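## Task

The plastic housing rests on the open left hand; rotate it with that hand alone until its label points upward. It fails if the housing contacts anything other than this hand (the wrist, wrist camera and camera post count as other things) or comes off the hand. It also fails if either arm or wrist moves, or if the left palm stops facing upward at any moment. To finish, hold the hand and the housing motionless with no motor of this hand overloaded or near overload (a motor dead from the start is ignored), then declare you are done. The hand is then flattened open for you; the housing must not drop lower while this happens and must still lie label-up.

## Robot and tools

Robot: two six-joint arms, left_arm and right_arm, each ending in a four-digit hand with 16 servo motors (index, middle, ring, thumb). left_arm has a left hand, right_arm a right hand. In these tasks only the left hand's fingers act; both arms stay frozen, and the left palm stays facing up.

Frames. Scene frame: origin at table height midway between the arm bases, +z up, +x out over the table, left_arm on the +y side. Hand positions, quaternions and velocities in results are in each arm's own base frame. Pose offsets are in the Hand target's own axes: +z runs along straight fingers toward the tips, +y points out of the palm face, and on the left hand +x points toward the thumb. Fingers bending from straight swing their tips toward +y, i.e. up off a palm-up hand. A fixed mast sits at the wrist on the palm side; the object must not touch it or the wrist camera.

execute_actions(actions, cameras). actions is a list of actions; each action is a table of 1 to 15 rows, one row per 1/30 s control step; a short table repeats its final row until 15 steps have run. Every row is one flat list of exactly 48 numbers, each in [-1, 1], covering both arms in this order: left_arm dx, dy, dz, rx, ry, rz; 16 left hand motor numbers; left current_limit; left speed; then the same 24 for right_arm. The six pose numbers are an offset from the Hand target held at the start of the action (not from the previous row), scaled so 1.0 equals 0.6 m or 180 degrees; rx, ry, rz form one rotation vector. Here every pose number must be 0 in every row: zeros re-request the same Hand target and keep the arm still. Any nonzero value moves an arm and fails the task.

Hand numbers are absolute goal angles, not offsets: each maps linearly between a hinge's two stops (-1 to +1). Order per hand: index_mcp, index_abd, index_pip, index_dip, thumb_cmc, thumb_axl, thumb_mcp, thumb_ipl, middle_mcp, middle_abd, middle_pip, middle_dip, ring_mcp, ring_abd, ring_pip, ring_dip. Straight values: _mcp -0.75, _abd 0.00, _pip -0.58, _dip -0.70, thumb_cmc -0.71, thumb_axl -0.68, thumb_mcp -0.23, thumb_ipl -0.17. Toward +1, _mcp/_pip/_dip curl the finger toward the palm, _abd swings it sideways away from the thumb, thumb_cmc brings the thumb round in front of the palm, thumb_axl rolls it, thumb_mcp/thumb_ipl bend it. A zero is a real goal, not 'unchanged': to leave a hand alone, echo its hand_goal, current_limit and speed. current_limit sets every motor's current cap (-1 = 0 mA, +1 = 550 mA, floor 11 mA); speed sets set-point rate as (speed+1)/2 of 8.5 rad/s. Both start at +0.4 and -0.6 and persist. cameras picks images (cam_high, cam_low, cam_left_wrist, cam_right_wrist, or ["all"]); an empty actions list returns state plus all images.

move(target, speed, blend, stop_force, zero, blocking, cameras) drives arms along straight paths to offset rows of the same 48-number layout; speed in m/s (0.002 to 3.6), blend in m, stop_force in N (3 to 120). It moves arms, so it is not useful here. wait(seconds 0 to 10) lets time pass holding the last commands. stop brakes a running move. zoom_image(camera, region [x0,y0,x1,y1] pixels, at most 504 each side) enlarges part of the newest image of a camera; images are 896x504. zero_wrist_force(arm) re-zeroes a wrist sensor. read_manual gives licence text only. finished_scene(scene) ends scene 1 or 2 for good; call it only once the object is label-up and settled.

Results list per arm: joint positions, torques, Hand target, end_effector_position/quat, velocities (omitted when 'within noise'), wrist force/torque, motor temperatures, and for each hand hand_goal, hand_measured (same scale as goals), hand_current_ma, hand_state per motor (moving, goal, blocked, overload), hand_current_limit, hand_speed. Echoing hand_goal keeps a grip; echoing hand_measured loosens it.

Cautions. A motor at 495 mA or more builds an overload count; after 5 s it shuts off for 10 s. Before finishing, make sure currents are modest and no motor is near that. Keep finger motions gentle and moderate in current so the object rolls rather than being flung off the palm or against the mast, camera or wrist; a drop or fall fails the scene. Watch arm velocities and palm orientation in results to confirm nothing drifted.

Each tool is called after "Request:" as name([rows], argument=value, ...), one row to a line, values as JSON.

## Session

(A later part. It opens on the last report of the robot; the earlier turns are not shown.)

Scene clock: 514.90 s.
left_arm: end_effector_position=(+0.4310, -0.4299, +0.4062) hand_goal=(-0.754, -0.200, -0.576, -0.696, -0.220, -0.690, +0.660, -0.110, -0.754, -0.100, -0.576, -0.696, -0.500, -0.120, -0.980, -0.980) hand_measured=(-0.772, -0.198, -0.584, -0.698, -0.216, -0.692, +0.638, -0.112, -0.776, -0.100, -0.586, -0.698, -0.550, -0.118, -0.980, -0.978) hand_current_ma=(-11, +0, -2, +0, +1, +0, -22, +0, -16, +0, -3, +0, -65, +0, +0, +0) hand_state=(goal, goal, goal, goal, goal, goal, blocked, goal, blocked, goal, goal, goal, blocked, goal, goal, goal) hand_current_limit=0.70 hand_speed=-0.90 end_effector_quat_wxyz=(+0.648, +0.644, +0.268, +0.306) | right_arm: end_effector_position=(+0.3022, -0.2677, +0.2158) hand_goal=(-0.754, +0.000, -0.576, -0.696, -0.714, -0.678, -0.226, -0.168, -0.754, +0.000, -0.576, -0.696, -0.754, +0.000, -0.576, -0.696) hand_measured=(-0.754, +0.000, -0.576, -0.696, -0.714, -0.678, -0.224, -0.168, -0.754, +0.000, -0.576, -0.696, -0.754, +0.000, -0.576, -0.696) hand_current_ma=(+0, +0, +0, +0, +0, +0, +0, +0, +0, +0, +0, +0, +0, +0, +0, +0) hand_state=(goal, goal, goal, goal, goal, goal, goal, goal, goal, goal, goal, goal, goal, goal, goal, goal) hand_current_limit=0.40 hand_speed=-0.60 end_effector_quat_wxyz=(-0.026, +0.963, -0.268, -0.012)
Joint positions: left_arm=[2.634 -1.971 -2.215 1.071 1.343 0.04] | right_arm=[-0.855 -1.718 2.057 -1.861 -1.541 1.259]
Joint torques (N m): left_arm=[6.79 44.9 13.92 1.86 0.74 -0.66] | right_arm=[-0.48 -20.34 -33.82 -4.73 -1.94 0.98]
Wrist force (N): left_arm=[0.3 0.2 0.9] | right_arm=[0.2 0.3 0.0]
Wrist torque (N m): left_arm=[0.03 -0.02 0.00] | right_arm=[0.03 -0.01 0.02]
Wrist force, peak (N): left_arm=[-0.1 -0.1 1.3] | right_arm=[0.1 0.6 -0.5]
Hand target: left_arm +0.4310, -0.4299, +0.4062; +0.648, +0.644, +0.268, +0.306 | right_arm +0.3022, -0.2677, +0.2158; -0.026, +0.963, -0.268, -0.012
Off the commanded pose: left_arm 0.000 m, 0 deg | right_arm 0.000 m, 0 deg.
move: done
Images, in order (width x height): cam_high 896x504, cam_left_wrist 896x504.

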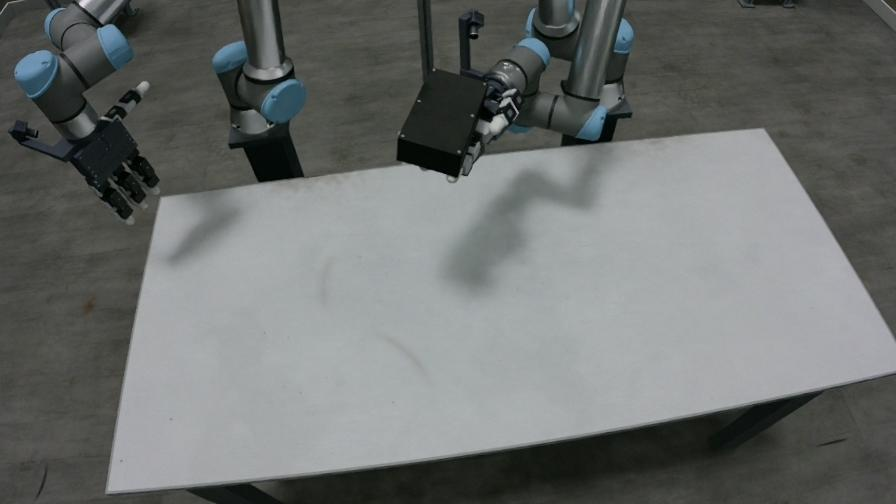

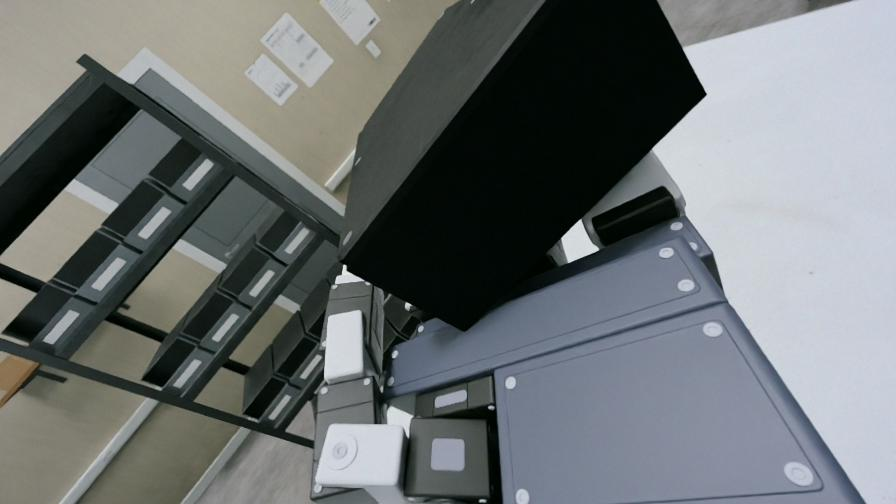

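Request:
move(target=[0,0,0,0,0,0,-0.754,-0.2,-0.576,-0.696,-0.22,-0.69,0.66,-0.11,-0.754,-0.1,-0.576,-0.696,-0.3,-0.14,-0.98,-0.98,0.7,-0.9,0,0,0,0,0,0,-0.754,0,-0.576,-0.696,-0.714,-0.678,-0.226,-0.168,-0.754,0,-0.576,-0.696,-0.754,0,-0.576,-0.696,0.4,-0.6], cameras=["cam_left_wrist","cam_high"])

Request:
zoom_image(camera="cam_high", region=[370, 30, 550, 190])

Scene clock: 519.73 s.
left_arm: end_effector_position=(+0.4310, -0.4299, +0.4062) hand_goal=(-0.754, -0.200, -0.576, -0.696, -0.220, -0.690, +0.660, -0.110, -0.754, -0.100, -0.576, -0.696, -0.300, -0.140, -0.980, -0.980) hand_measured=(-0.772, -0.198, -0.584, -0.698, -0.216, -0.692, +0.638, -0.112, -0.776, -0.100, -0.586, -0.698, -0.350, -0.138, -0.984, -0.978) hand_current_ma=(-11, +0, -2, +0, +1, +0, -22, +0, -16, +0, -3, +0, -64, +0, -1, +0) hand_state=(goal, goal, goal, goal, goal, goal, blocked, goal, blocked, goal, goal, goal, blocked, goal, goal, goal) hand_current_limit=0.70 hand_speed=-0.90 end_effector_quat_wxyz=(+0.648, +0.644, +0.268, +0.306) | right_arm: end_effector_position=(+0.3022, -0.2677, +0.2158) hand_goal=(-0.754, +0.000, -0.576, -0.696, -0.714, -0.678, -0.226, -0.168, -0.754, +0.000, -0.576, -0.696, -0.754, +0.000, -0.576, -0.696) hand_measured=(-0.754, +0.000, -0.576, -0.696, -0.714, -0.678, -0.224, -0.168, -0.754, +0.000, -0.576, -0.696, -0.754, +0.000, -0.576, -0.696) hand_current_ma=(+0, +0, +0, +0, +0, +0, +0, +0, +0, +0, +0, +0, +0, +0, +0, +0) hand_state=(goal, goal, goal, goal, goal, goal, goal, goal, goal, goal, goal, goal, goal, goal, goal, goal) hand_current_limit=0.40 hand_speed=-0.60 end_effector_quat_wxyz=(-0.026, +0.963, -0.268, -0.012)
Joint positions: left_arm=[2.634 -1.971 -2.215 1.071 1.343 0.04] | right_arm=[-0.855 -1.718 2.057 -1.861 -1.541 1.259]
Joint torques (N m): left_arm=[7.38 44.89 13.88 2.05 0.74 -0.7] | right_arm=[-0.76 -20.76 -35.32 -4.69 -1.84 1.34]
Wrist force (N): left_arm=[0.0 0.1 0.6] | right_arm=[0.3 0.4 0.0]
Wrist torque (N m): left_arm=[0.02 0.01 -0.03] | right_arm=[0.05 -0.05 0.03]
Wrist force, peak (N): left_arm=[0.1 0.0 1.2] | right_arm=[0.4 0.8 0.2]
Hand target: left_arm +0.4310, -0.4299, +0.4062; +0.648, +0.644, +0.268, +0.306 | right_arm +0.3022, -0.2677, +0.2158; -0.026, +0.963, -0.268, -0.012
Off the commanded pose: left_arm 0.000 m, 0 deg | right_arm 0.000 m, 0 deg.
move: done
Images, in order (width x height): cam_high 896x504, cam_left_wrist 896x504.

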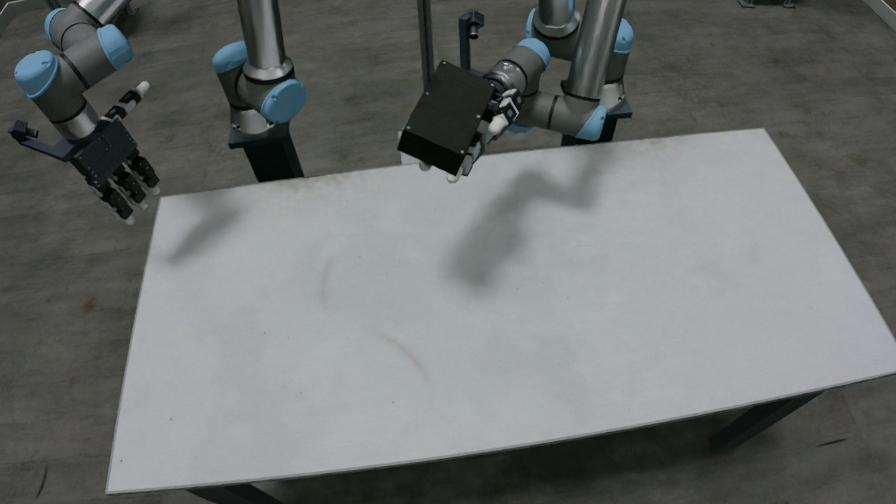

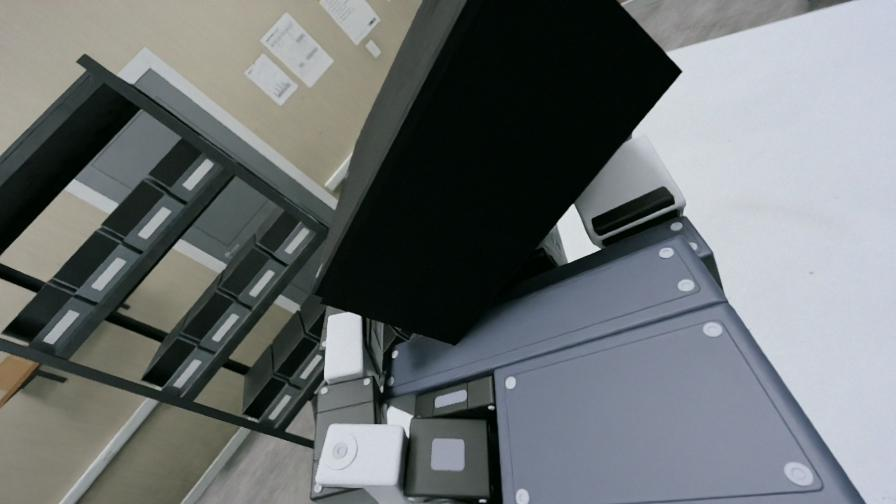

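Scaled by 2.800 from the camera's 896x504 image, which has a finer 1280x720 frame.

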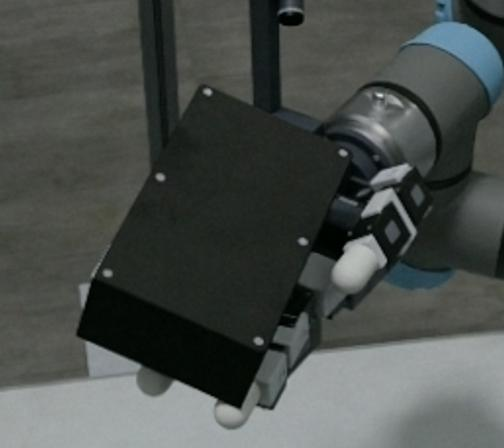

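Request:
zoom_image(camera="cam_high", region=[385, 100, 475, 190])

Scaled by 5.600 from the camera's 896x504 image, which has a finer 1280x720 frame.

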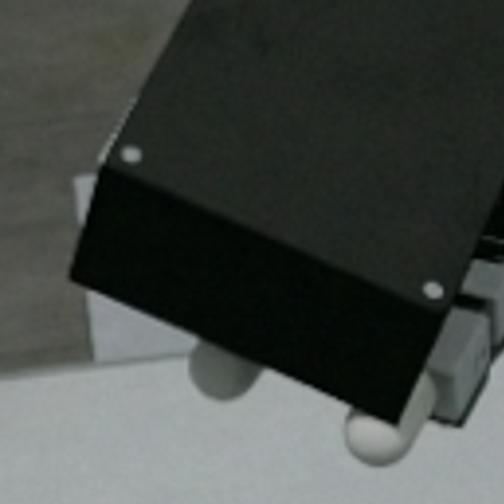

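Request:
move(target=[0,0,0,0,0,0,-0.754,-0.2,-0.576,-0.696,-0.14,-0.69,0.66,-0.11,-0.754,-0.1,-0.576,-0.696,-0.12,-0.16,-0.98,-0.98,0.7,-0.9,0,0,0,0,0,0,-0.754,0,-0.576,-0.696,-0.714,-0.678,-0.226,-0.168,-0.754,0,-0.576,-0.696,-0.754,0,-0.576,-0.696,0.4,-0.6], cameras=["cam_left_wrist","cam_high"])

Request:
zoom_image(camera="cam_high", region=[370, 30, 550, 190])

Scene clock: 531.47 s.
left_arm: end_effector_position=(+0.4310, -0.4299, +0.4062) hand_goal=(-0.754, -0.200, -0.576, -0.696, -0.140, -0.690, +0.660, -0.110, -0.754, -0.100, -0.576, -0.696, -0.120, -0.160, -0.980, -0.980) hand_measured=(-0.772, -0.198, -0.584, -0.698, -0.148, -0.696, +0.642, -0.112, -0.776, -0.100, -0.586, -0.698, -0.164, -0.156, -0.986, -0.978) hand_current_ma=(-11, +0, -2, +0, -2, -2, -15, +0, -16, +0, -3, +0, -52, +0, -1, +0) hand_state=(goal, goal, goal, goal, goal, goal, goal, goal, blocked, goal, goal, goal, blocked, goal, goal, goal) hand_current_limit=0.70 hand_speed=-0.90 end_effector_quat_wxyz=(+0.648, +0.644, +0.268, +0.306) | right_arm: end_effector_position=(+0.3022, -0.2677, +0.2158) hand_goal=(-0.754, +0.000, -0.576, -0.696, -0.714, -0.678, -0.226, -0.168, -0.754, +0.000, -0.576, -0.696, -0.754, +0.000, -0.576, -0.696) hand_measured=(-0.754, +0.000, -0.576, -0.696, -0.714, -0.678, -0.224, -0.168, -0.754, +0.000, -0.576, -0.696, -0.754, +0.000, -0.576, -0.696) hand_current_ma=(+0, +0, +0, +0, +0, +0, +0, +0, +0, +0, +0, +0, +0, +0, +0, +0) hand_state=(goal, goal, goal, goal, goal, goal, goal, goal, goal, goal, goal, goal, goal, goal, goal, goal) hand_current_limit=0.40 hand_speed=-0.60 end_effector_quat_wxyz=(-0.026, +0.963, -0.268, -0.012)
Joint positions: left_arm=[2.634 -1.971 -2.215 1.071 1.343 0.04] | right_arm=[-0.855 -1.718 2.057 -1.861 -1.541 1.259]
Joint torques (N m): left_arm=[6.82 44.24 13.39 2.09 0.79 -0.73] | right_arm=[0.26 -20.4 -34.29 -4.94 -1.94 1.29]
Wrist force (N): left_arm=[-0.1 -0.1 0.9] | right_arm=[0.4 0.4 0.0]
Wrist torque (N m): left_arm=[-0.03 0.01 -0.04] | right_arm=[0.05 -0.05 0.03]
Wrist force, peak (N): left_arm=[0.2 -0.3 1.3] | right_arm=[0.5 0.8 0.1]
Hand target: left_arm +0.4310, -0.4299, +0.4062; +0.648, +0.644, +0.268, +0.306 | right_arm +0.3022, -0.2677, +0.2158; -0.026, +0.963, -0.268, -0.012
Off the commanded pose: left_arm 0.000 m, 0 deg | right_arm 0.000 m, 0 deg.
move: done
Images, in order (width x height): cam_high 896x504, cam_left_wrist 896x504.

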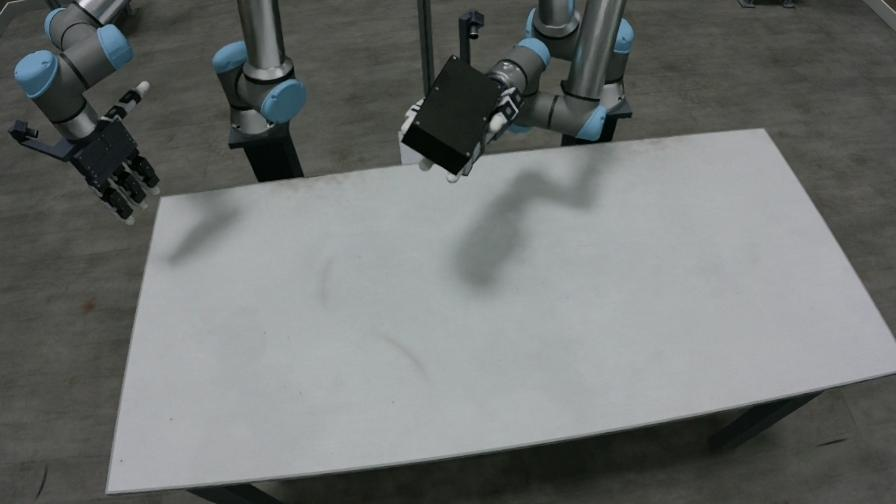

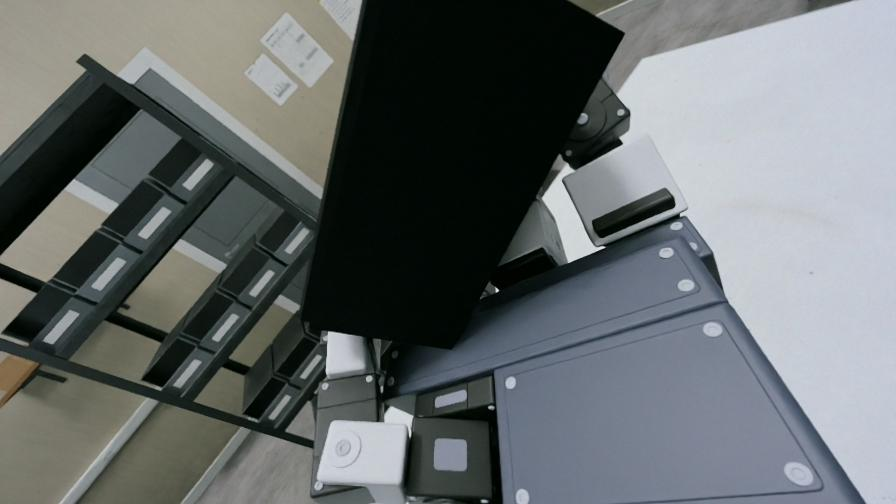

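Scaled by 2.800 from the camera's 896x504 image, which has a finer 1280x720 frame.

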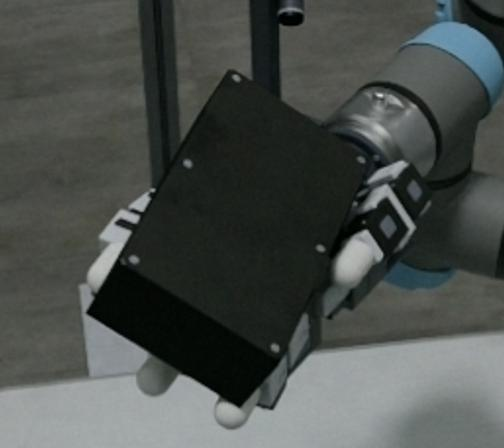

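Request:
move(target=[0,0,0,0,0,0,-0.754,-0.07,-0.576,-0.696,-0.14,-0.69,0.80,-0.05,-0.754,-0.04,-0.576,-0.696,-0.12,-0.2,-0.98,-0.98,0.7,-0.92,0,0,0,0,0,0,-0.754,0,-0.576,-0.696,-0.714,-0.678,-0.226,-0.168,-0.754,0,-0.576,-0.696,-0.754,0,-0.576,-0.696,0.4,-0.6], cameras=["cam_left_wrist","cam_high"])

Request:
zoom_image(camera="cam_high", region=[370, 30, 550, 190])

Scene clock: 561.23 s.
left_arm: end_effector_position=(+0.4310, -0.4299, +0.4062) hand_goal=(-0.754, -0.070, -0.576, -0.696, -0.140, -0.690, +0.800, -0.050, -0.754, -0.040, -0.576, -0.696, -0.120, -0.200, -0.980, -0.980) hand_measured=(-0.772, -0.082, -0.584, -0.698, -0.130, -0.700, +0.676, -0.052, -0.776, -0.042, -0.586, -0.698, -0.156, -0.188, -0.986, -0.978) hand_current_ma=(-11, -4, -2, +0, +4, -5, -455, +0, -16, +0, -3, +0, -35, +3, -1, +0) hand_state=(goal, goal, goal, goal, goal, goal, blocked, goal, blocked, goal, goal, goal, blocked, goal, goal, goal) hand_current_limit=0.70 hand_speed=-0.92 end_effector_quat_wxyz=(+0.648, +0.644, +0.268, +0.306) | right_arm: end_effector_position=(+0.3022, -0.2677, +0.2158) hand_goal=(-0.754, +0.000, -0.576, -0.696, -0.714, -0.678, -0.226, -0.168, -0.754, +0.000, -0.576, -0.696, -0.754, +0.000, -0.576, -0.696) hand_measured=(-0.754, +0.000, -0.576, -0.696, -0.714, -0.678, -0.224, -0.168, -0.754, +0.000, -0.576, -0.696, -0.754, +0.000, -0.576, -0.696) hand_current_ma=(+0, +0, +0, +0, +0, +0, +0, +0, +0, +0, +0, +0, +0, +0, +0, +0) hand_state=(goal, goal, goal, goal, goal, goal, goal, goal, goal, goal, goal, goal, goal, goal, goal, goal) hand_current_limit=0.40 hand_speed=-0.60 end_effector_quat_wxyz=(-0.026, +0.963, -0.268, -0.012)
Joint positions: left_arm=[2.634 -1.971 -2.215 1.071 1.343 0.04] | right_arm=[-0.855 -1.718 2.057 -1.861 -1.541 1.259]
Joint torques (N m): left_arm=[6.33 43.55 12.52 1.91 0.55 -0.84] | right_arm=[-0.09 -20.69 -33.96 -4.44 -1.86 1.35]
Wrist force (N): left_arm=[0.0 0.1 0.8] | right_arm=[0.3 0.4 -0.1]
Wrist torque (N m): left_arm=[0.01 0.01 -0.03] | right_arm=[0.05 -0.02 0.03]
Wrist force, peak (N): left_arm=[0.4 0.2 1.2] | right_arm=[0.1 0.9 0.1]
Hand target: left_arm +0.4310, -0.4299, +0.4062; +0.648, +0.644, +0.268, +0.306 | right_arm +0.3022, -0.2677, +0.2158; -0.026, +0.963, -0.268, -0.012
Off the commanded pose: left_arm 0.000 m, 0 deg | right_arm 0.000 m, 0 deg.
move: done
Images, in order (width x height): cam_high 896x504, cam_left_wrist 896x504.

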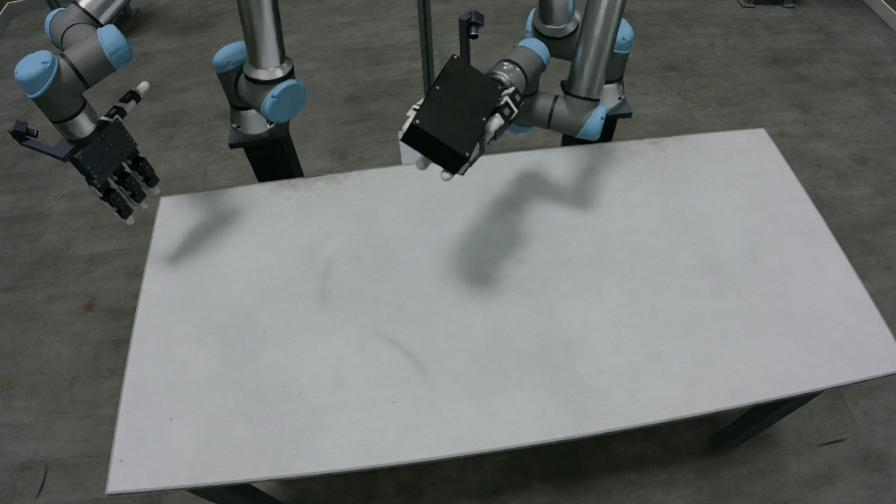

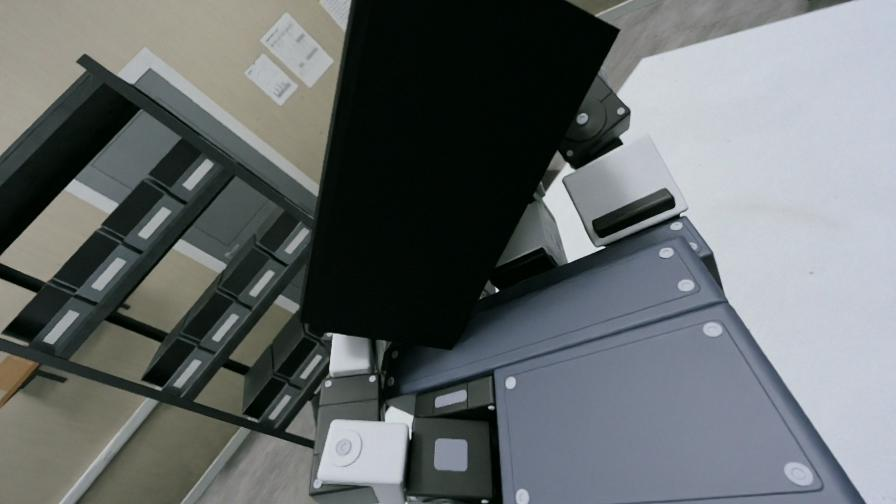

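Scaled by 2.800 from the camera's 896x504 image, which has a finer 1280x720 frame.

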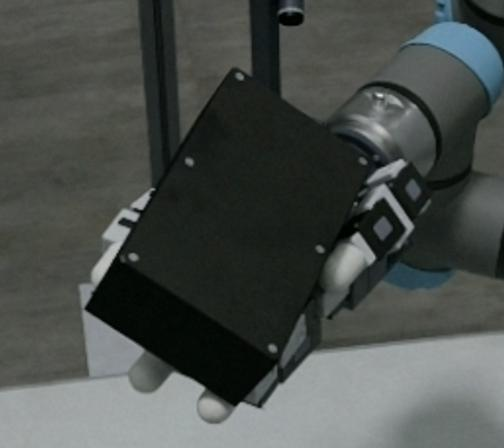

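Request:
move([
  [0,0,0,0,0,0,-0.754,-0.07,-0.576,-0.696,-0.14,-0.69,0.66,-0.11,-0.754,-0.04,-0.576,-0.696,-0.12,-0.2,-0.98,-0.98,0.7,-0.9,0,0,0,0,0,0,-0.754,0,-0.576,-0.696,-0.714,-0.678,-0.226,-0.168,-0.754,0,-0.576,-0.696,-0.754,0,-0.576,-0.696,0.4,-0.6],
  [0,0,0,0,0,0,-0.754,-0.02,-0.576,-0.696,-0.02,-0.69,0.66,-0.11,-0.754,0,-0.576,-0.696,-0.08,-0.22,-0.98,-0.98,0.7,-0.92,0,0,0,0,0,0,-0.754,0,-0.576,-0.696,-0.714,-0.678,-0.226,-0.168,-0.754,0,-0.576,-0.696,-0.754,0,-0.576,-0.696,0.4,-0.6],
], cameras=["cam_left_wrist","cam_high"])

Request:
zoom_image(camera="cam_high", region=[370, 30, 550, 190])

Scene clock: 584.37 s.
left_arm: end_effector_position=(+0.4310, -0.4299, +0.4062) hand_goal=(-0.754, -0.020, -0.576, -0.696, -0.020, -0.690, +0.660, -0.110, -0.754, +0.000, -0.576, -0.696, -0.080, -0.220, -0.980, -0.980) hand_measured=(-0.772, -0.028, -0.584, -0.698, -0.034, -0.700, +0.660, -0.108, -0.776, -0.002, -0.586, -0.698, -0.118, -0.208, -0.986, -0.978) hand_current_ma=(-11, -2, -2, +0, -6, -5, +0, +1, -16, +0, -3, +0, -42, +3, -1, +0) hand_state=(goal, goal, goal, goal, goal, goal, goal, goal, blocked, goal, goal, goal, blocked, goal, goal, goal) hand_current_limit=0.70 hand_speed=-0.92 end_effector_quat_wxyz=(+0.648, +0.644, +0.268, +0.306) | right_arm: end_effector_position=(+0.3022, -0.2677, +0.2158) hand_goal=(-0.754, +0.000, -0.576, -0.696, -0.714, -0.678, -0.226, -0.168, -0.754, +0.000, -0.576, -0.696, -0.754, +0.000, -0.576, -0.696) hand_measured=(-0.754, +0.000, -0.576, -0.696, -0.714, -0.678, -0.224, -0.168, -0.754, +0.000, -0.576, -0.696, -0.754, +0.000, -0.576, -0.696) hand_current_ma=(+0, +0, +0, +0, +0, +0, +0, +0, +0, +0, +0, +0, +0, +0, +0, +0) hand_state=(goal, goal, goal, goal, goal, goal, goal, goal, goal, goal, goal, goal, goal, goal, goal, goal) hand_current_limit=0.40 hand_speed=-0.60 end_effector_quat_wxyz=(-0.026, +0.963, -0.268, -0.012)
Joint positions: left_arm=[2.634 -1.971 -2.215 1.071 1.343 0.04] | right_arm=[-0.855 -1.718 2.057 -1.861 -1.541 1.259]
Joint torques (N m): left_arm=[6.12 43.05 12.95 1.77 0.55 -0.61] | right_arm=[-0.34 -21.14 -32.75 -4.52 -1.72 1.01]
Wrist force (N): left_arm=[0.2 0.1 0.8] | right_arm=[0.2 0.3 0.1]
Wrist torque (N m): left_arm=[0.00 -0.01 -0.01] | right_arm=[0.02 -0.03 0.02]
Wrist force, peak (N): left_arm=[0.4 0.0 1.3] | right_arm=[0.7 0.5 0.3]
Hand target: left_arm +0.4310, -0.4299, +0.4062; +0.648, +0.644, +0.268, +0.306 | right_arm +0.3022, -0.2677, +0.2158; -0.026, +0.963, -0.268, -0.012
Off the commanded pose: left_arm 0.000 m, 0 deg | right_arm 0.000 m, 0 deg.
move: done
Images, in order (width x height): cam_high 896x504, cam_left_wrist 896x504.

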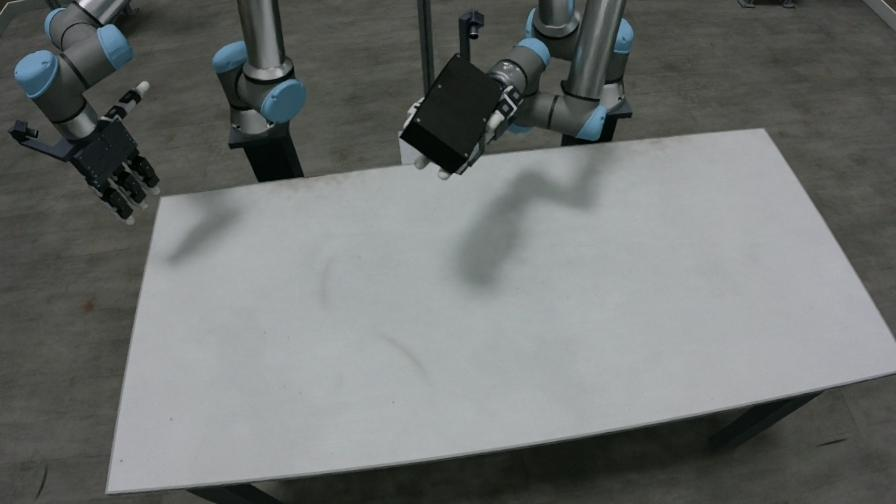

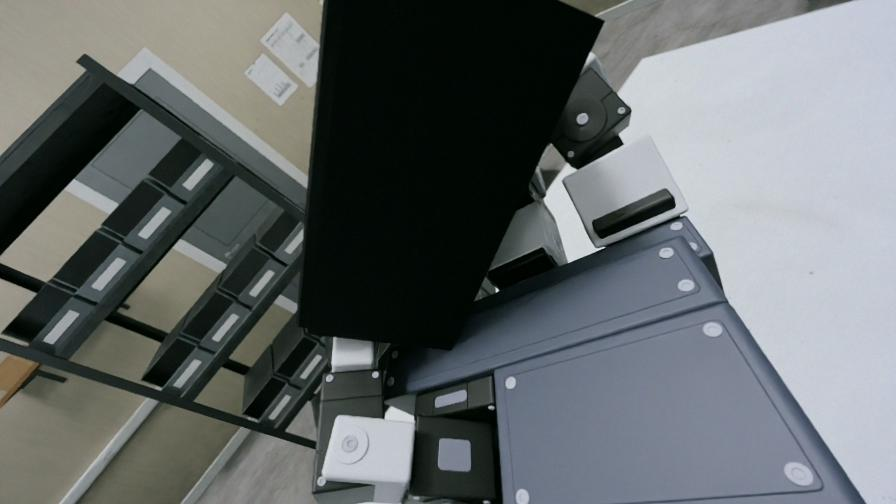

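Scaled by 2.800 from the camera's 896x504 image, which has a finer 1280x720 frame.

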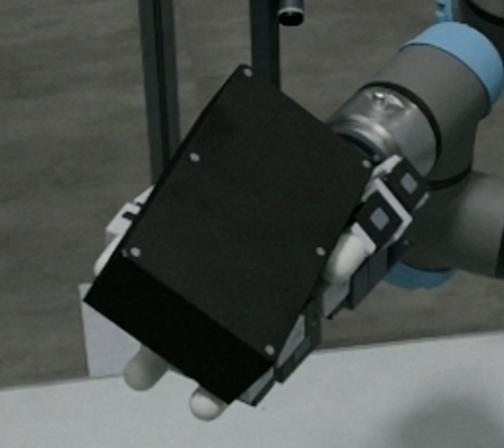

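Request:
move(target=[0,0,0,0,0,0,-0.754,0.03,-0.576,-0.696,0.14,-0.69,0.66,-0.11,-0.754,0.03,-0.576,-0.696,-0.03,-0.24,-0.98,-0.98,0.7,-0.9,0,0,0,0,0,0,-0.754,0,-0.576,-0.696,-0.714,-0.678,-0.226,-0.168,-0.754,0,-0.576,-0.696,-0.754,0,-0.576,-0.696,0.4,-0.6], cameras=["cam_left_wrist","cam_high"])

Request:
zoom_image(camera="cam_high", region=[370, 30, 550, 190])

Scene clock: 588.70 s.
left_arm: end_effector_position=(+0.4310, -0.4299, +0.4062) hand_goal=(-0.754, +0.030, -0.576, -0.696, +0.140, -0.690, +0.660, -0.110, -0.754, +0.030, -0.576, -0.696, -0.030, -0.240, -0.980, -0.980) hand_measured=(-0.772, +0.026, -0.584, -0.698, +0.114, -0.710, +0.668, -0.108, -0.776, +0.028, -0.586, -0.698, -0.080, -0.222, -0.988, -0.978) hand_current_ma=(-11, +0, -2, +0, -19, -18, +3, +1, -16, +0, -3, +0, -67, +8, -2, +0) hand_state=(goal, goal, goal, goal, blocked, blocked, goal, goal, blocked, goal, goal, goal, blocked, goal, goal, goal) hand_current_limit=0.70 hand_speed=-0.90 end_effector_quat_wxyz=(+0.648, +0.644, +0.268, +0.306) | right_arm: end_effector_position=(+0.3022, -0.2677, +0.2158) hand_goal=(-0.754, +0.000, -0.576, -0.696, -0.714, -0.678, -0.226, -0.168, -0.754, +0.000, -0.576, -0.696, -0.754, +0.000, -0.576, -0.696) hand_measured=(-0.754, +0.000, -0.576, -0.696, -0.714, -0.678, -0.224, -0.168, -0.754, +0.000, -0.576, -0.696, -0.754, +0.000, -0.576, -0.696) hand_current_ma=(+0, +0, +0, +0, +0, +0, +0, +0, +0, +0, +0, +0, +0, +0, +0, +0) hand_state=(goal, goal, goal, goal, goal, goal, goal, goal, goal, goal, goal, goal, goal, goal, goal, goal) hand_current_limit=0.40 hand_speed=-0.60 end_effector_quat_wxyz=(-0.026, +0.963, -0.268, -0.012)
Joint positions: left_arm=[2.634 -1.971 -2.215 1.071 1.343 0.04] | right_arm=[-0.855 -1.718 2.057 -1.861 -1.541 1.259]
Joint torques (N m): left_arm=[5.83 42.57 13.66 1.72 0.66 -0.62] | right_arm=[-0.2 -20.36 -33.71 -4.55 -1.95 1.16]
Wrist force (N): left_arm=[0.1 -0.3 0.9] | right_arm=[0.3 0.4 0.1]
Wrist torque (N m): left_arm=[-0.06 -0.01 0.00] | right_arm=[0.05 -0.03 0.02]
Wrist force, peak (N): left_arm=[0.5 0.2 1.1] | right_arm=[0.7 0.4 0.2]
Hand target: left_arm +0.4310, -0.4299, +0.4062; +0.648, +0.644, +0.268, +0.306 | right_arm +0.3022, -0.2677, +0.2158; -0.026, +0.963, -0.268, -0.012
Off the commanded pose: left_arm 0.000 m, 0 deg | right_arm 0.000 m, 0 deg.
move: done
Images, in order (width x height): cam_high 896x504, cam_left_wrist 896x504.

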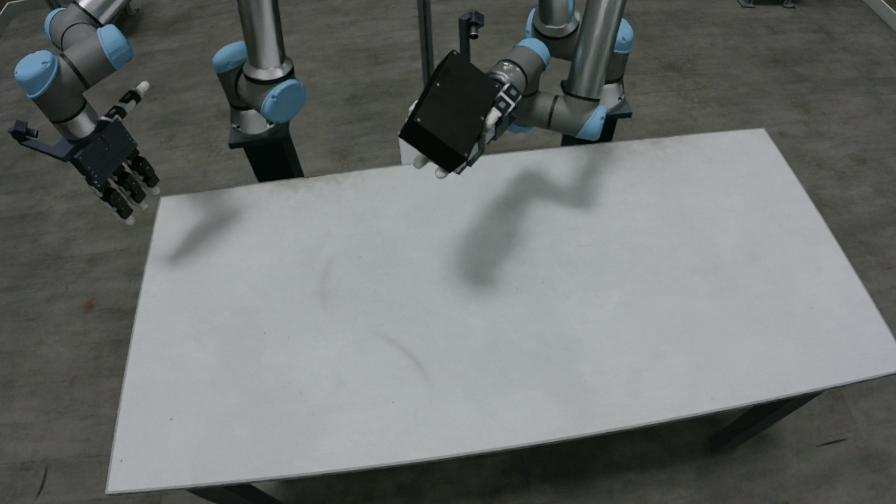

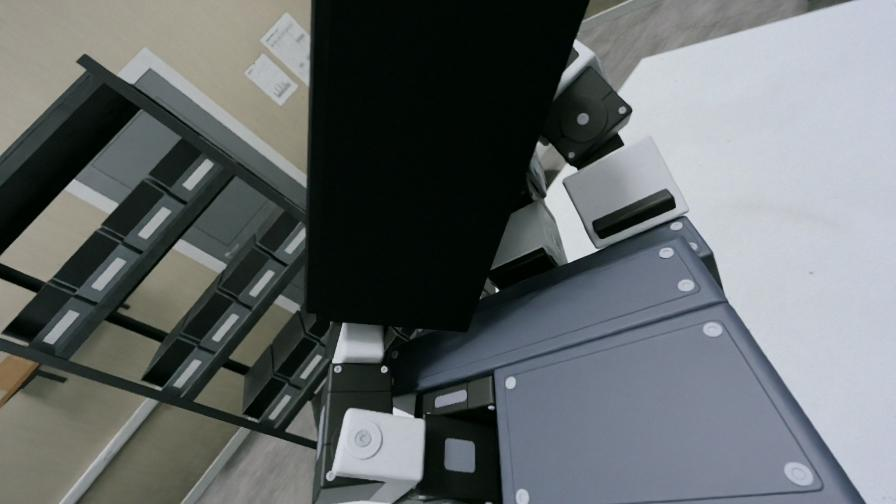

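Scaled by 2.800 from the camera's 896x504 image, which has a finer 1280x720 frame.

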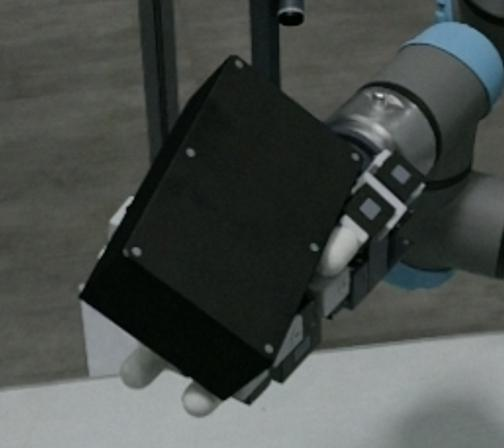

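Request:
move(target=[0,0,0,0,0,0,-0.754,0.06,-0.576,-0.696,0.28,-0.69,0.66,-0.11,-0.754,0.05,-0.576,-0.696,0.06,-0.28,-0.98,-0.98,0.7,-0.9,0,0,0,0,0,0,-0.754,0,-0.576,-0.696,-0.714,-0.678,-0.226,-0.168,-0.754,0,-0.576,-0.696,-0.754,0,-0.576,-0.696,0.4,-0.6], cameras=["cam_left_wrist","cam_high"])

Request:
zoom_image(camera="cam_high", region=[370, 30, 550, 190])

Scene clock: 593.83 s.
left_arm: end_effector_position=(+0.4310, -0.4299, +0.4062) hand_goal=(-0.754, +0.060, -0.576, -0.696, +0.280, -0.690, +0.660, -0.110, -0.754, +0.050, -0.576, -0.696, +0.060, -0.280, -0.980, -0.980) hand_measured=(-0.772, +0.056, -0.584, -0.698, +0.254, -0.712, +0.668, -0.108, -0.776, +0.048, -0.586, -0.698, +0.004, -0.258, -0.990, -0.982) hand_current_ma=(-11, +0, -2, +0, -20, -20, +5, +1, -16, +0, -3, +0, -80, +11, -4, +0) hand_state=(goal, goal, goal, goal, blocked, blocked, goal, goal, blocked, goal, goal, goal, blocked, blocked, goal, goal) hand_current_limit=0.70 hand_speed=-0.90 end_effector_quat_wxyz=(+0.648, +0.644, +0.268, +0.306) | right_arm: end_effector_position=(+0.3022, -0.2677, +0.2158) hand_goal=(-0.754, +0.000, -0.576, -0.696, -0.714, -0.678, -0.226, -0.168, -0.754, +0.000, -0.576, -0.696, -0.754, +0.000, -0.576, -0.696) hand_measured=(-0.754, +0.000, -0.576, -0.696, -0.714, -0.678, -0.224, -0.168, -0.754, +0.000, -0.576, -0.696, -0.754, +0.000, -0.576, -0.696) hand_current_ma=(+0, +0, +0, +0, +0, +0, +0, +0, +0, +0, +0, +0, +0, +0, +0, +0) hand_state=(goal, goal, goal, goal, goal, goal, goal, goal, goal, goal, goal, goal, goal, goal, goal, goal) hand_current_limit=0.40 hand_speed=-0.60 end_effector_quat_wxyz=(-0.026, +0.963, -0.268, -0.012)
Joint positions: left_arm=[2.634 -1.971 -2.215 1.071 1.343 0.04] | right_arm=[-0.855 -1.718 2.057 -1.861 -1.541 1.259]
Joint torques (N m): left_arm=[5.41 42.63 13.36 1.73 0.56 -0.82] | right_arm=[-0.67 -21.27 -34.63 -4.63 -1.64 1.13]
Wrist force (N): left_arm=[0.1 0.0 1.0] | right_arm=[0.2 0.5 0.0]
Wrist torque (N m): left_arm=[-0.02 0.00 0.00] | right_arm=[0.06 -0.02 0.02]
Wrist force, peak (N): left_arm=[0.0 -0.4 1.3] | right_arm=[0.5 0.7 0.0]
Hand target: left_arm +0.4310, -0.4299, +0.4062; +0.648, +0.644, +0.268, +0.306 | right_arm +0.3022, -0.2677, +0.2158; -0.026, +0.963, -0.268, -0.012
Off the commanded pose: left_arm 0.000 m, 0 deg | right_arm 0.000 m, 0 deg.
move: done
Images, in order (width x height): cam_high 896x504, cam_left_wrist 896x504.

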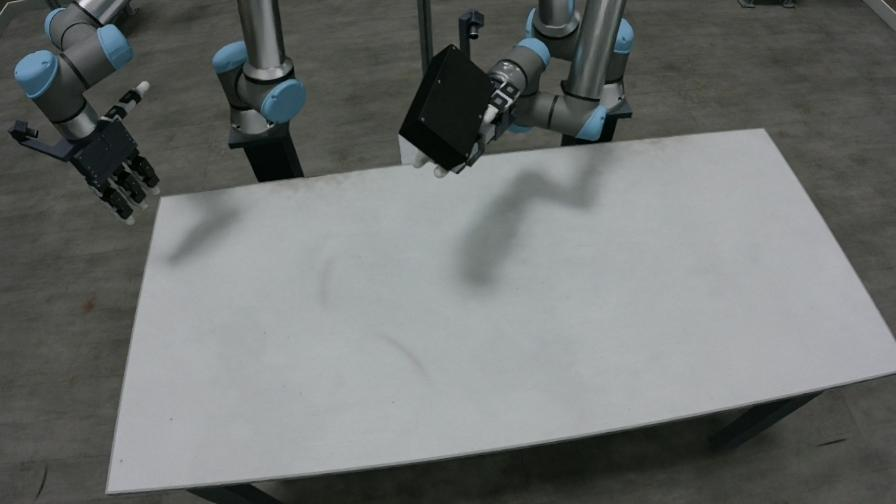

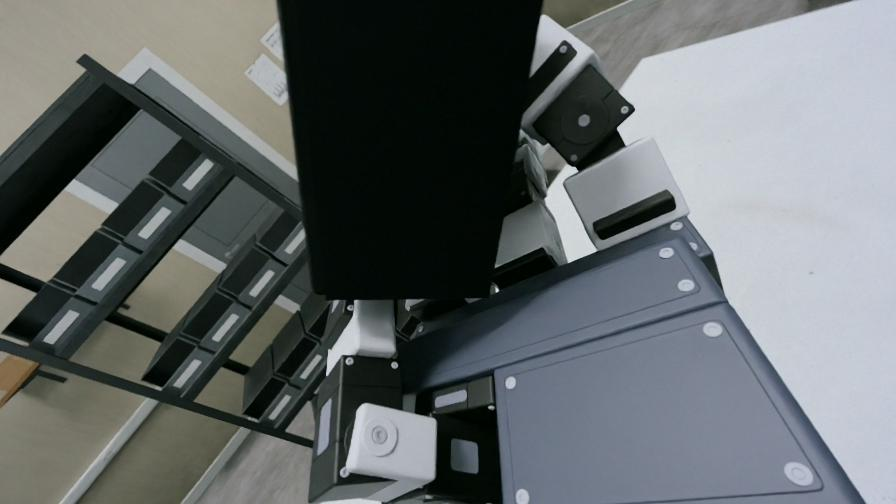

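Scaled by 2.800 from the camera's 896x504 image, which has a finer 1280x720 frame.

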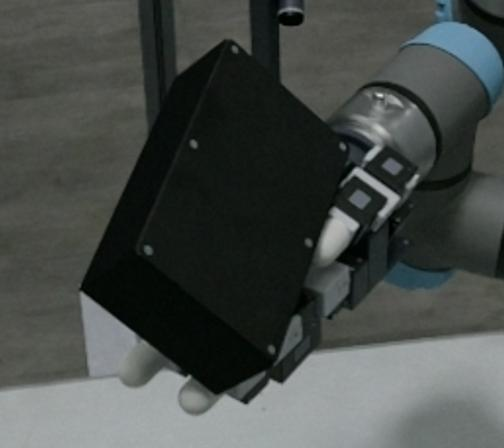

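Request:
move(target=[0,0,0,0,0,0,-0.754,0.06,-0.576,-0.696,0.14,-0.69,0.66,-0.11,-0.754,0.05,-0.576,-0.696,0.16,-0.3,-0.86,-0.86,0.7,-0.93,0,0,0,0,0,0,-0.754,0,-0.576,-0.696,-0.714,-0.678,-0.226,-0.168,-0.754,0,-0.576,-0.696,-0.754,0,-0.576,-0.696,0.4,-0.6], cameras=["cam_left_wrist","cam_high"])

Request:
zoom_image(camera="cam_high", region=[370, 30, 550, 190])

Scene clock: 615.57 s.
left_arm: end_effector_position=(+0.4310, -0.4299, +0.4062) hand_goal=(-0.754, +0.060, -0.576, -0.696, +0.140, -0.690, +0.660, -0.110, -0.754, +0.050, -0.576, -0.696, +0.160, -0.300, -0.860, -0.860) hand_measured=(-0.772, +0.056, -0.584, -0.698, +0.134, -0.712, +0.674, -0.106, -0.776, +0.048, -0.586, -0.698, +0.114, -0.292, -0.886, -0.874) hand_current_ma=(-11, +0, -2, +0, -2, -20, +9, +1, -16, +0, -3, +0, -57, +2, -19, -6) hand_state=(goal, goal, goal, goal, goal, blocked, goal, goal, blocked, goal, goal, goal, blocked, goal, blocked, goal) hand_current_limit=0.70 hand_speed=-0.93 end_effector_quat_wxyz=(+0.648, +0.644, +0.268, +0.306) | right_arm: end_effector_position=(+0.3022, -0.2677, +0.2158) hand_goal=(-0.754, +0.000, -0.576, -0.696, -0.714, -0.678, -0.226, -0.168, -0.754, +0.000, -0.576, -0.696, -0.754, +0.000, -0.576, -0.696) hand_measured=(-0.754, +0.000, -0.576, -0.696, -0.714, -0.678, -0.224, -0.168, -0.754, +0.000, -0.576, -0.696, -0.754, +0.000, -0.576, -0.696) hand_current_ma=(+0, +0, +0, +0, +0, +0, +0, +0, +0, +0, +0, +0, +0, +0, +0, +0) hand_state=(goal, goal, goal, goal, goal, goal, goal, goal, goal, goal, goal, goal, goal, goal, goal, goal) hand_current_limit=0.40 hand_speed=-0.60 end_effector_quat_wxyz=(-0.026, +0.963, -0.268, -0.012)
Joint positions: left_arm=[2.634 -1.971 -2.215 1.071 1.343 0.04] | right_arm=[-0.855 -1.718 2.057 -1.861 -1.541 1.259]
Joint torques (N m): left_arm=[6.15 41.44 13.03 1.53 0.73 -0.72] | right_arm=[0.92 -22.57 -33.53 -4.49 -1.82 0.96]
Wrist force (N): left_arm=[0.3 0.0 1.1] | right_arm=[-0.1 0.2 0.0]
Wrist torque (N m): left_arm=[-0.06 -0.01 0.00] | right_arm=[0.02 0.01 -0.01]
Wrist force, peak (N): left_arm=[0.2 -0.1 1.3] | right_arm=[0.5 0.7 -0.2]
Hand target: left_arm +0.4310, -0.4299, +0.4062; +0.648, +0.644, +0.268, +0.306 | right_arm +0.3022, -0.2677, +0.2158; -0.026, +0.963, -0.268, -0.012
Off the commanded pose: left_arm 0.000 m, 0 deg | right_arm 0.000 m, 0 deg.
move: done
Images, in order (width x height): cam_high 896x504, cam_left_wrist 896x504.

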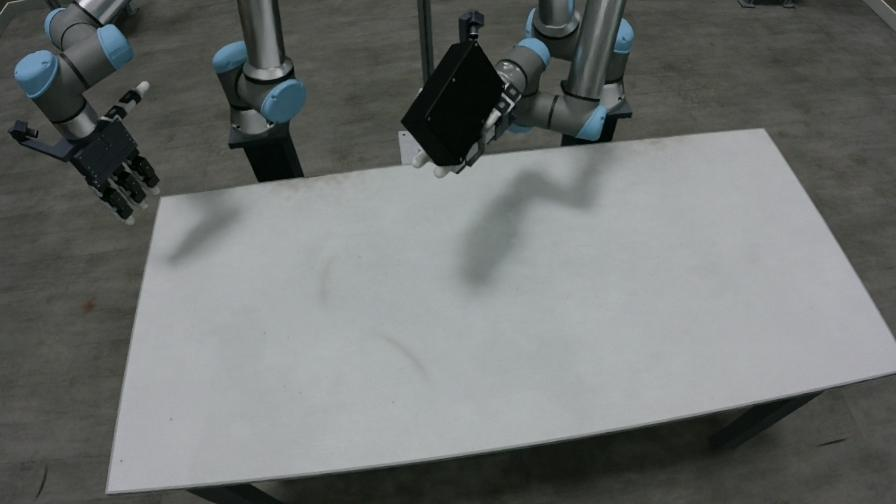

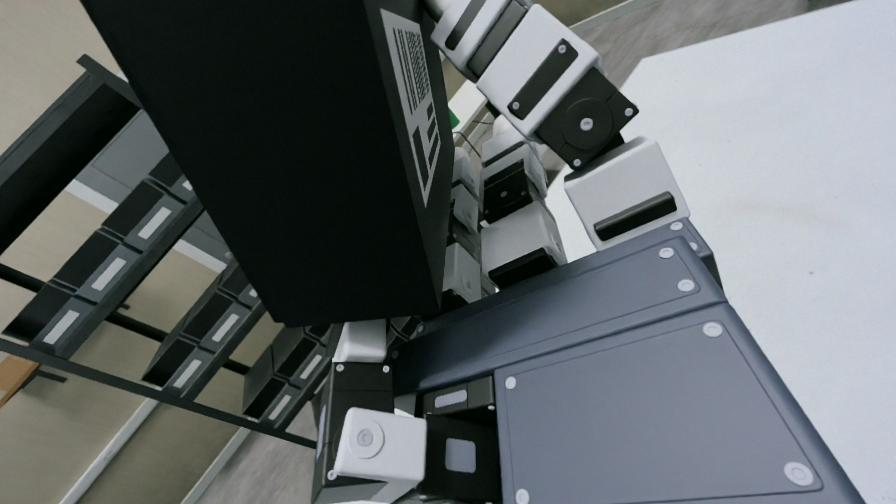

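Scaled by 2.800 from the camera's 896x504 image, which has a finer 1280x720 frame.

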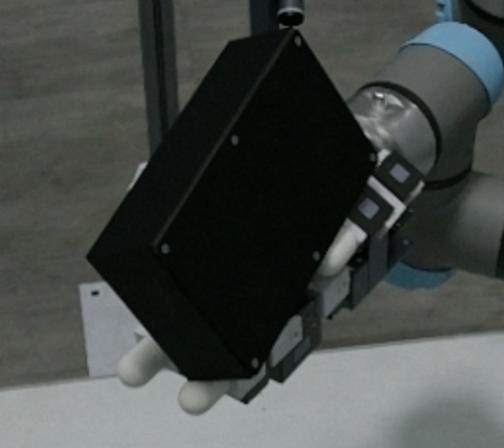

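Request:
move(target=[0,0,0,0,0,0,-0.754,0.06,-0.576,-0.696,0.06,-0.69,0.66,-0.11,-0.754,0.05,-0.576,-0.696,0.24,-0.34,-0.76,-0.78,0.7,-0.93,0,0,0,0,0,0,-0.754,0,-0.576,-0.696,-0.714,-0.678,-0.226,-0.168,-0.754,0,-0.576,-0.696,-0.754,0,-0.576,-0.696,0.4,-0.6], cameras=["cam_left_wrist","cam_high"])

Request:
zoom_image(camera="cam_high", region=[370, 30, 550, 190])

Scene clock: 622.97 s.
left_arm: end_effector_position=(+0.4310, -0.4299, +0.4062) hand_goal=(-0.754, +0.060, -0.576, -0.696, +0.060, -0.690, +0.660, -0.110, -0.754, +0.050, -0.576, -0.696, +0.240, -0.340, -0.760, -0.780) hand_measured=(-0.772, +0.058, -0.584, -0.698, +0.050, -0.712, +0.674, -0.106, -0.776, +0.048, -0.586, -0.698, +0.208, -0.326, -0.778, -0.790) hand_current_ma=(-11, +0, -2, +0, -3, -20, +9, +1, -16, +0, -3, +0, -29, +5, -10, -3) hand_state=(goal, goal, goal, goal, goal, blocked, goal, goal, blocked, goal, goal, goal, blocked, goal, goal, goal) hand_current_limit=0.70 hand_speed=-0.93 end_effector_quat_wxyz=(+0.648, +0.644, +0.268, +0.306) | right_arm: end_effector_position=(+0.3022, -0.2677, +0.2158) hand_goal=(-0.754, +0.000, -0.576, -0.696, -0.714, -0.678, -0.226, -0.168, -0.754, +0.000, -0.576, -0.696, -0.754, +0.000, -0.576, -0.696) hand_measured=(-0.754, +0.000, -0.576, -0.696, -0.714, -0.678, -0.224, -0.168, -0.754, +0.000, -0.576, -0.696, -0.754, +0.000, -0.576, -0.696) hand_current_ma=(+0, +0, +0, +0, +0, +0, +0, +0, +0, +0, +0, +0, +0, +0, +0, +0) hand_state=(goal, goal, goal, goal, goal, goal, goal, goal, goal, goal, goal, goal, goal, goal, goal, goal) hand_current_limit=0.40 hand_speed=-0.60 end_effector_quat_wxyz=(-0.026, +0.963, -0.268, -0.012)
Joint positions: left_arm=[2.634 -1.971 -2.215 1.071 1.343 0.04] | right_arm=[-0.855 -1.718 2.057 -1.861 -1.541 1.259]
Joint torques (N m): left_arm=[5.49 41.37 12.71 1.67 0.73 -0.56] | right_arm=[0.17 -21.2 -33.47 -4.64 -1.85 1.12]
Wrist force (N): left_arm=[0.2 -0.1 1.0] | right_arm=[0.2 0.4 0.2]
Wrist torque (N m): left_arm=[-0.05 -0.02 -0.03] | right_arm=[0.03 -0.02 0.02]
Wrist force, peak (N): left_arm=[0.3 0.0 1.3] | right_arm=[0.5 0.6 0.4]
Hand target: left_arm +0.4310, -0.4299, +0.4062; +0.648, +0.644, +0.268, +0.306 | right_arm +0.3022, -0.2677, +0.2158; -0.026, +0.963, -0.268, -0.012
Off the commanded pose: left_arm 0.000 m, 0 deg | right_arm 0.000 m, 0 deg.
move: done
Images, in order (width x height): cam_high 896x504, cam_left_wrist 896x504.

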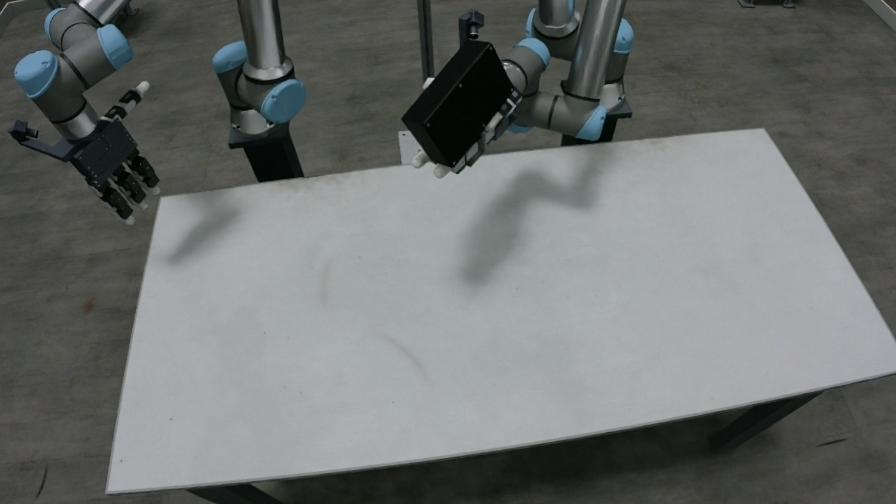

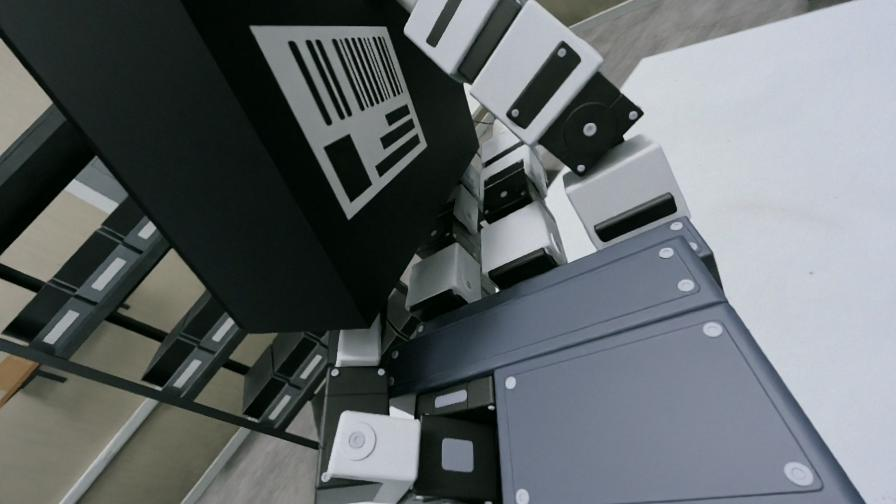

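Scaled by 2.800 from the camera's 896x504 image, which has a finer 1280x720 frame.

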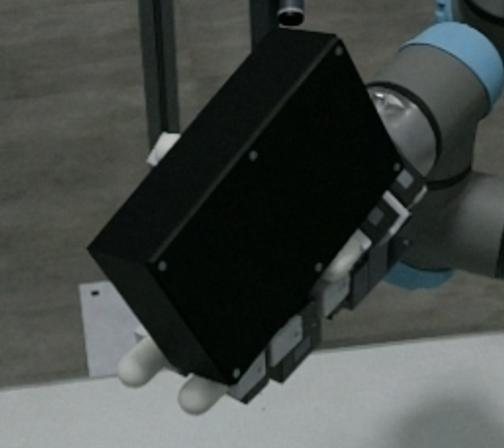

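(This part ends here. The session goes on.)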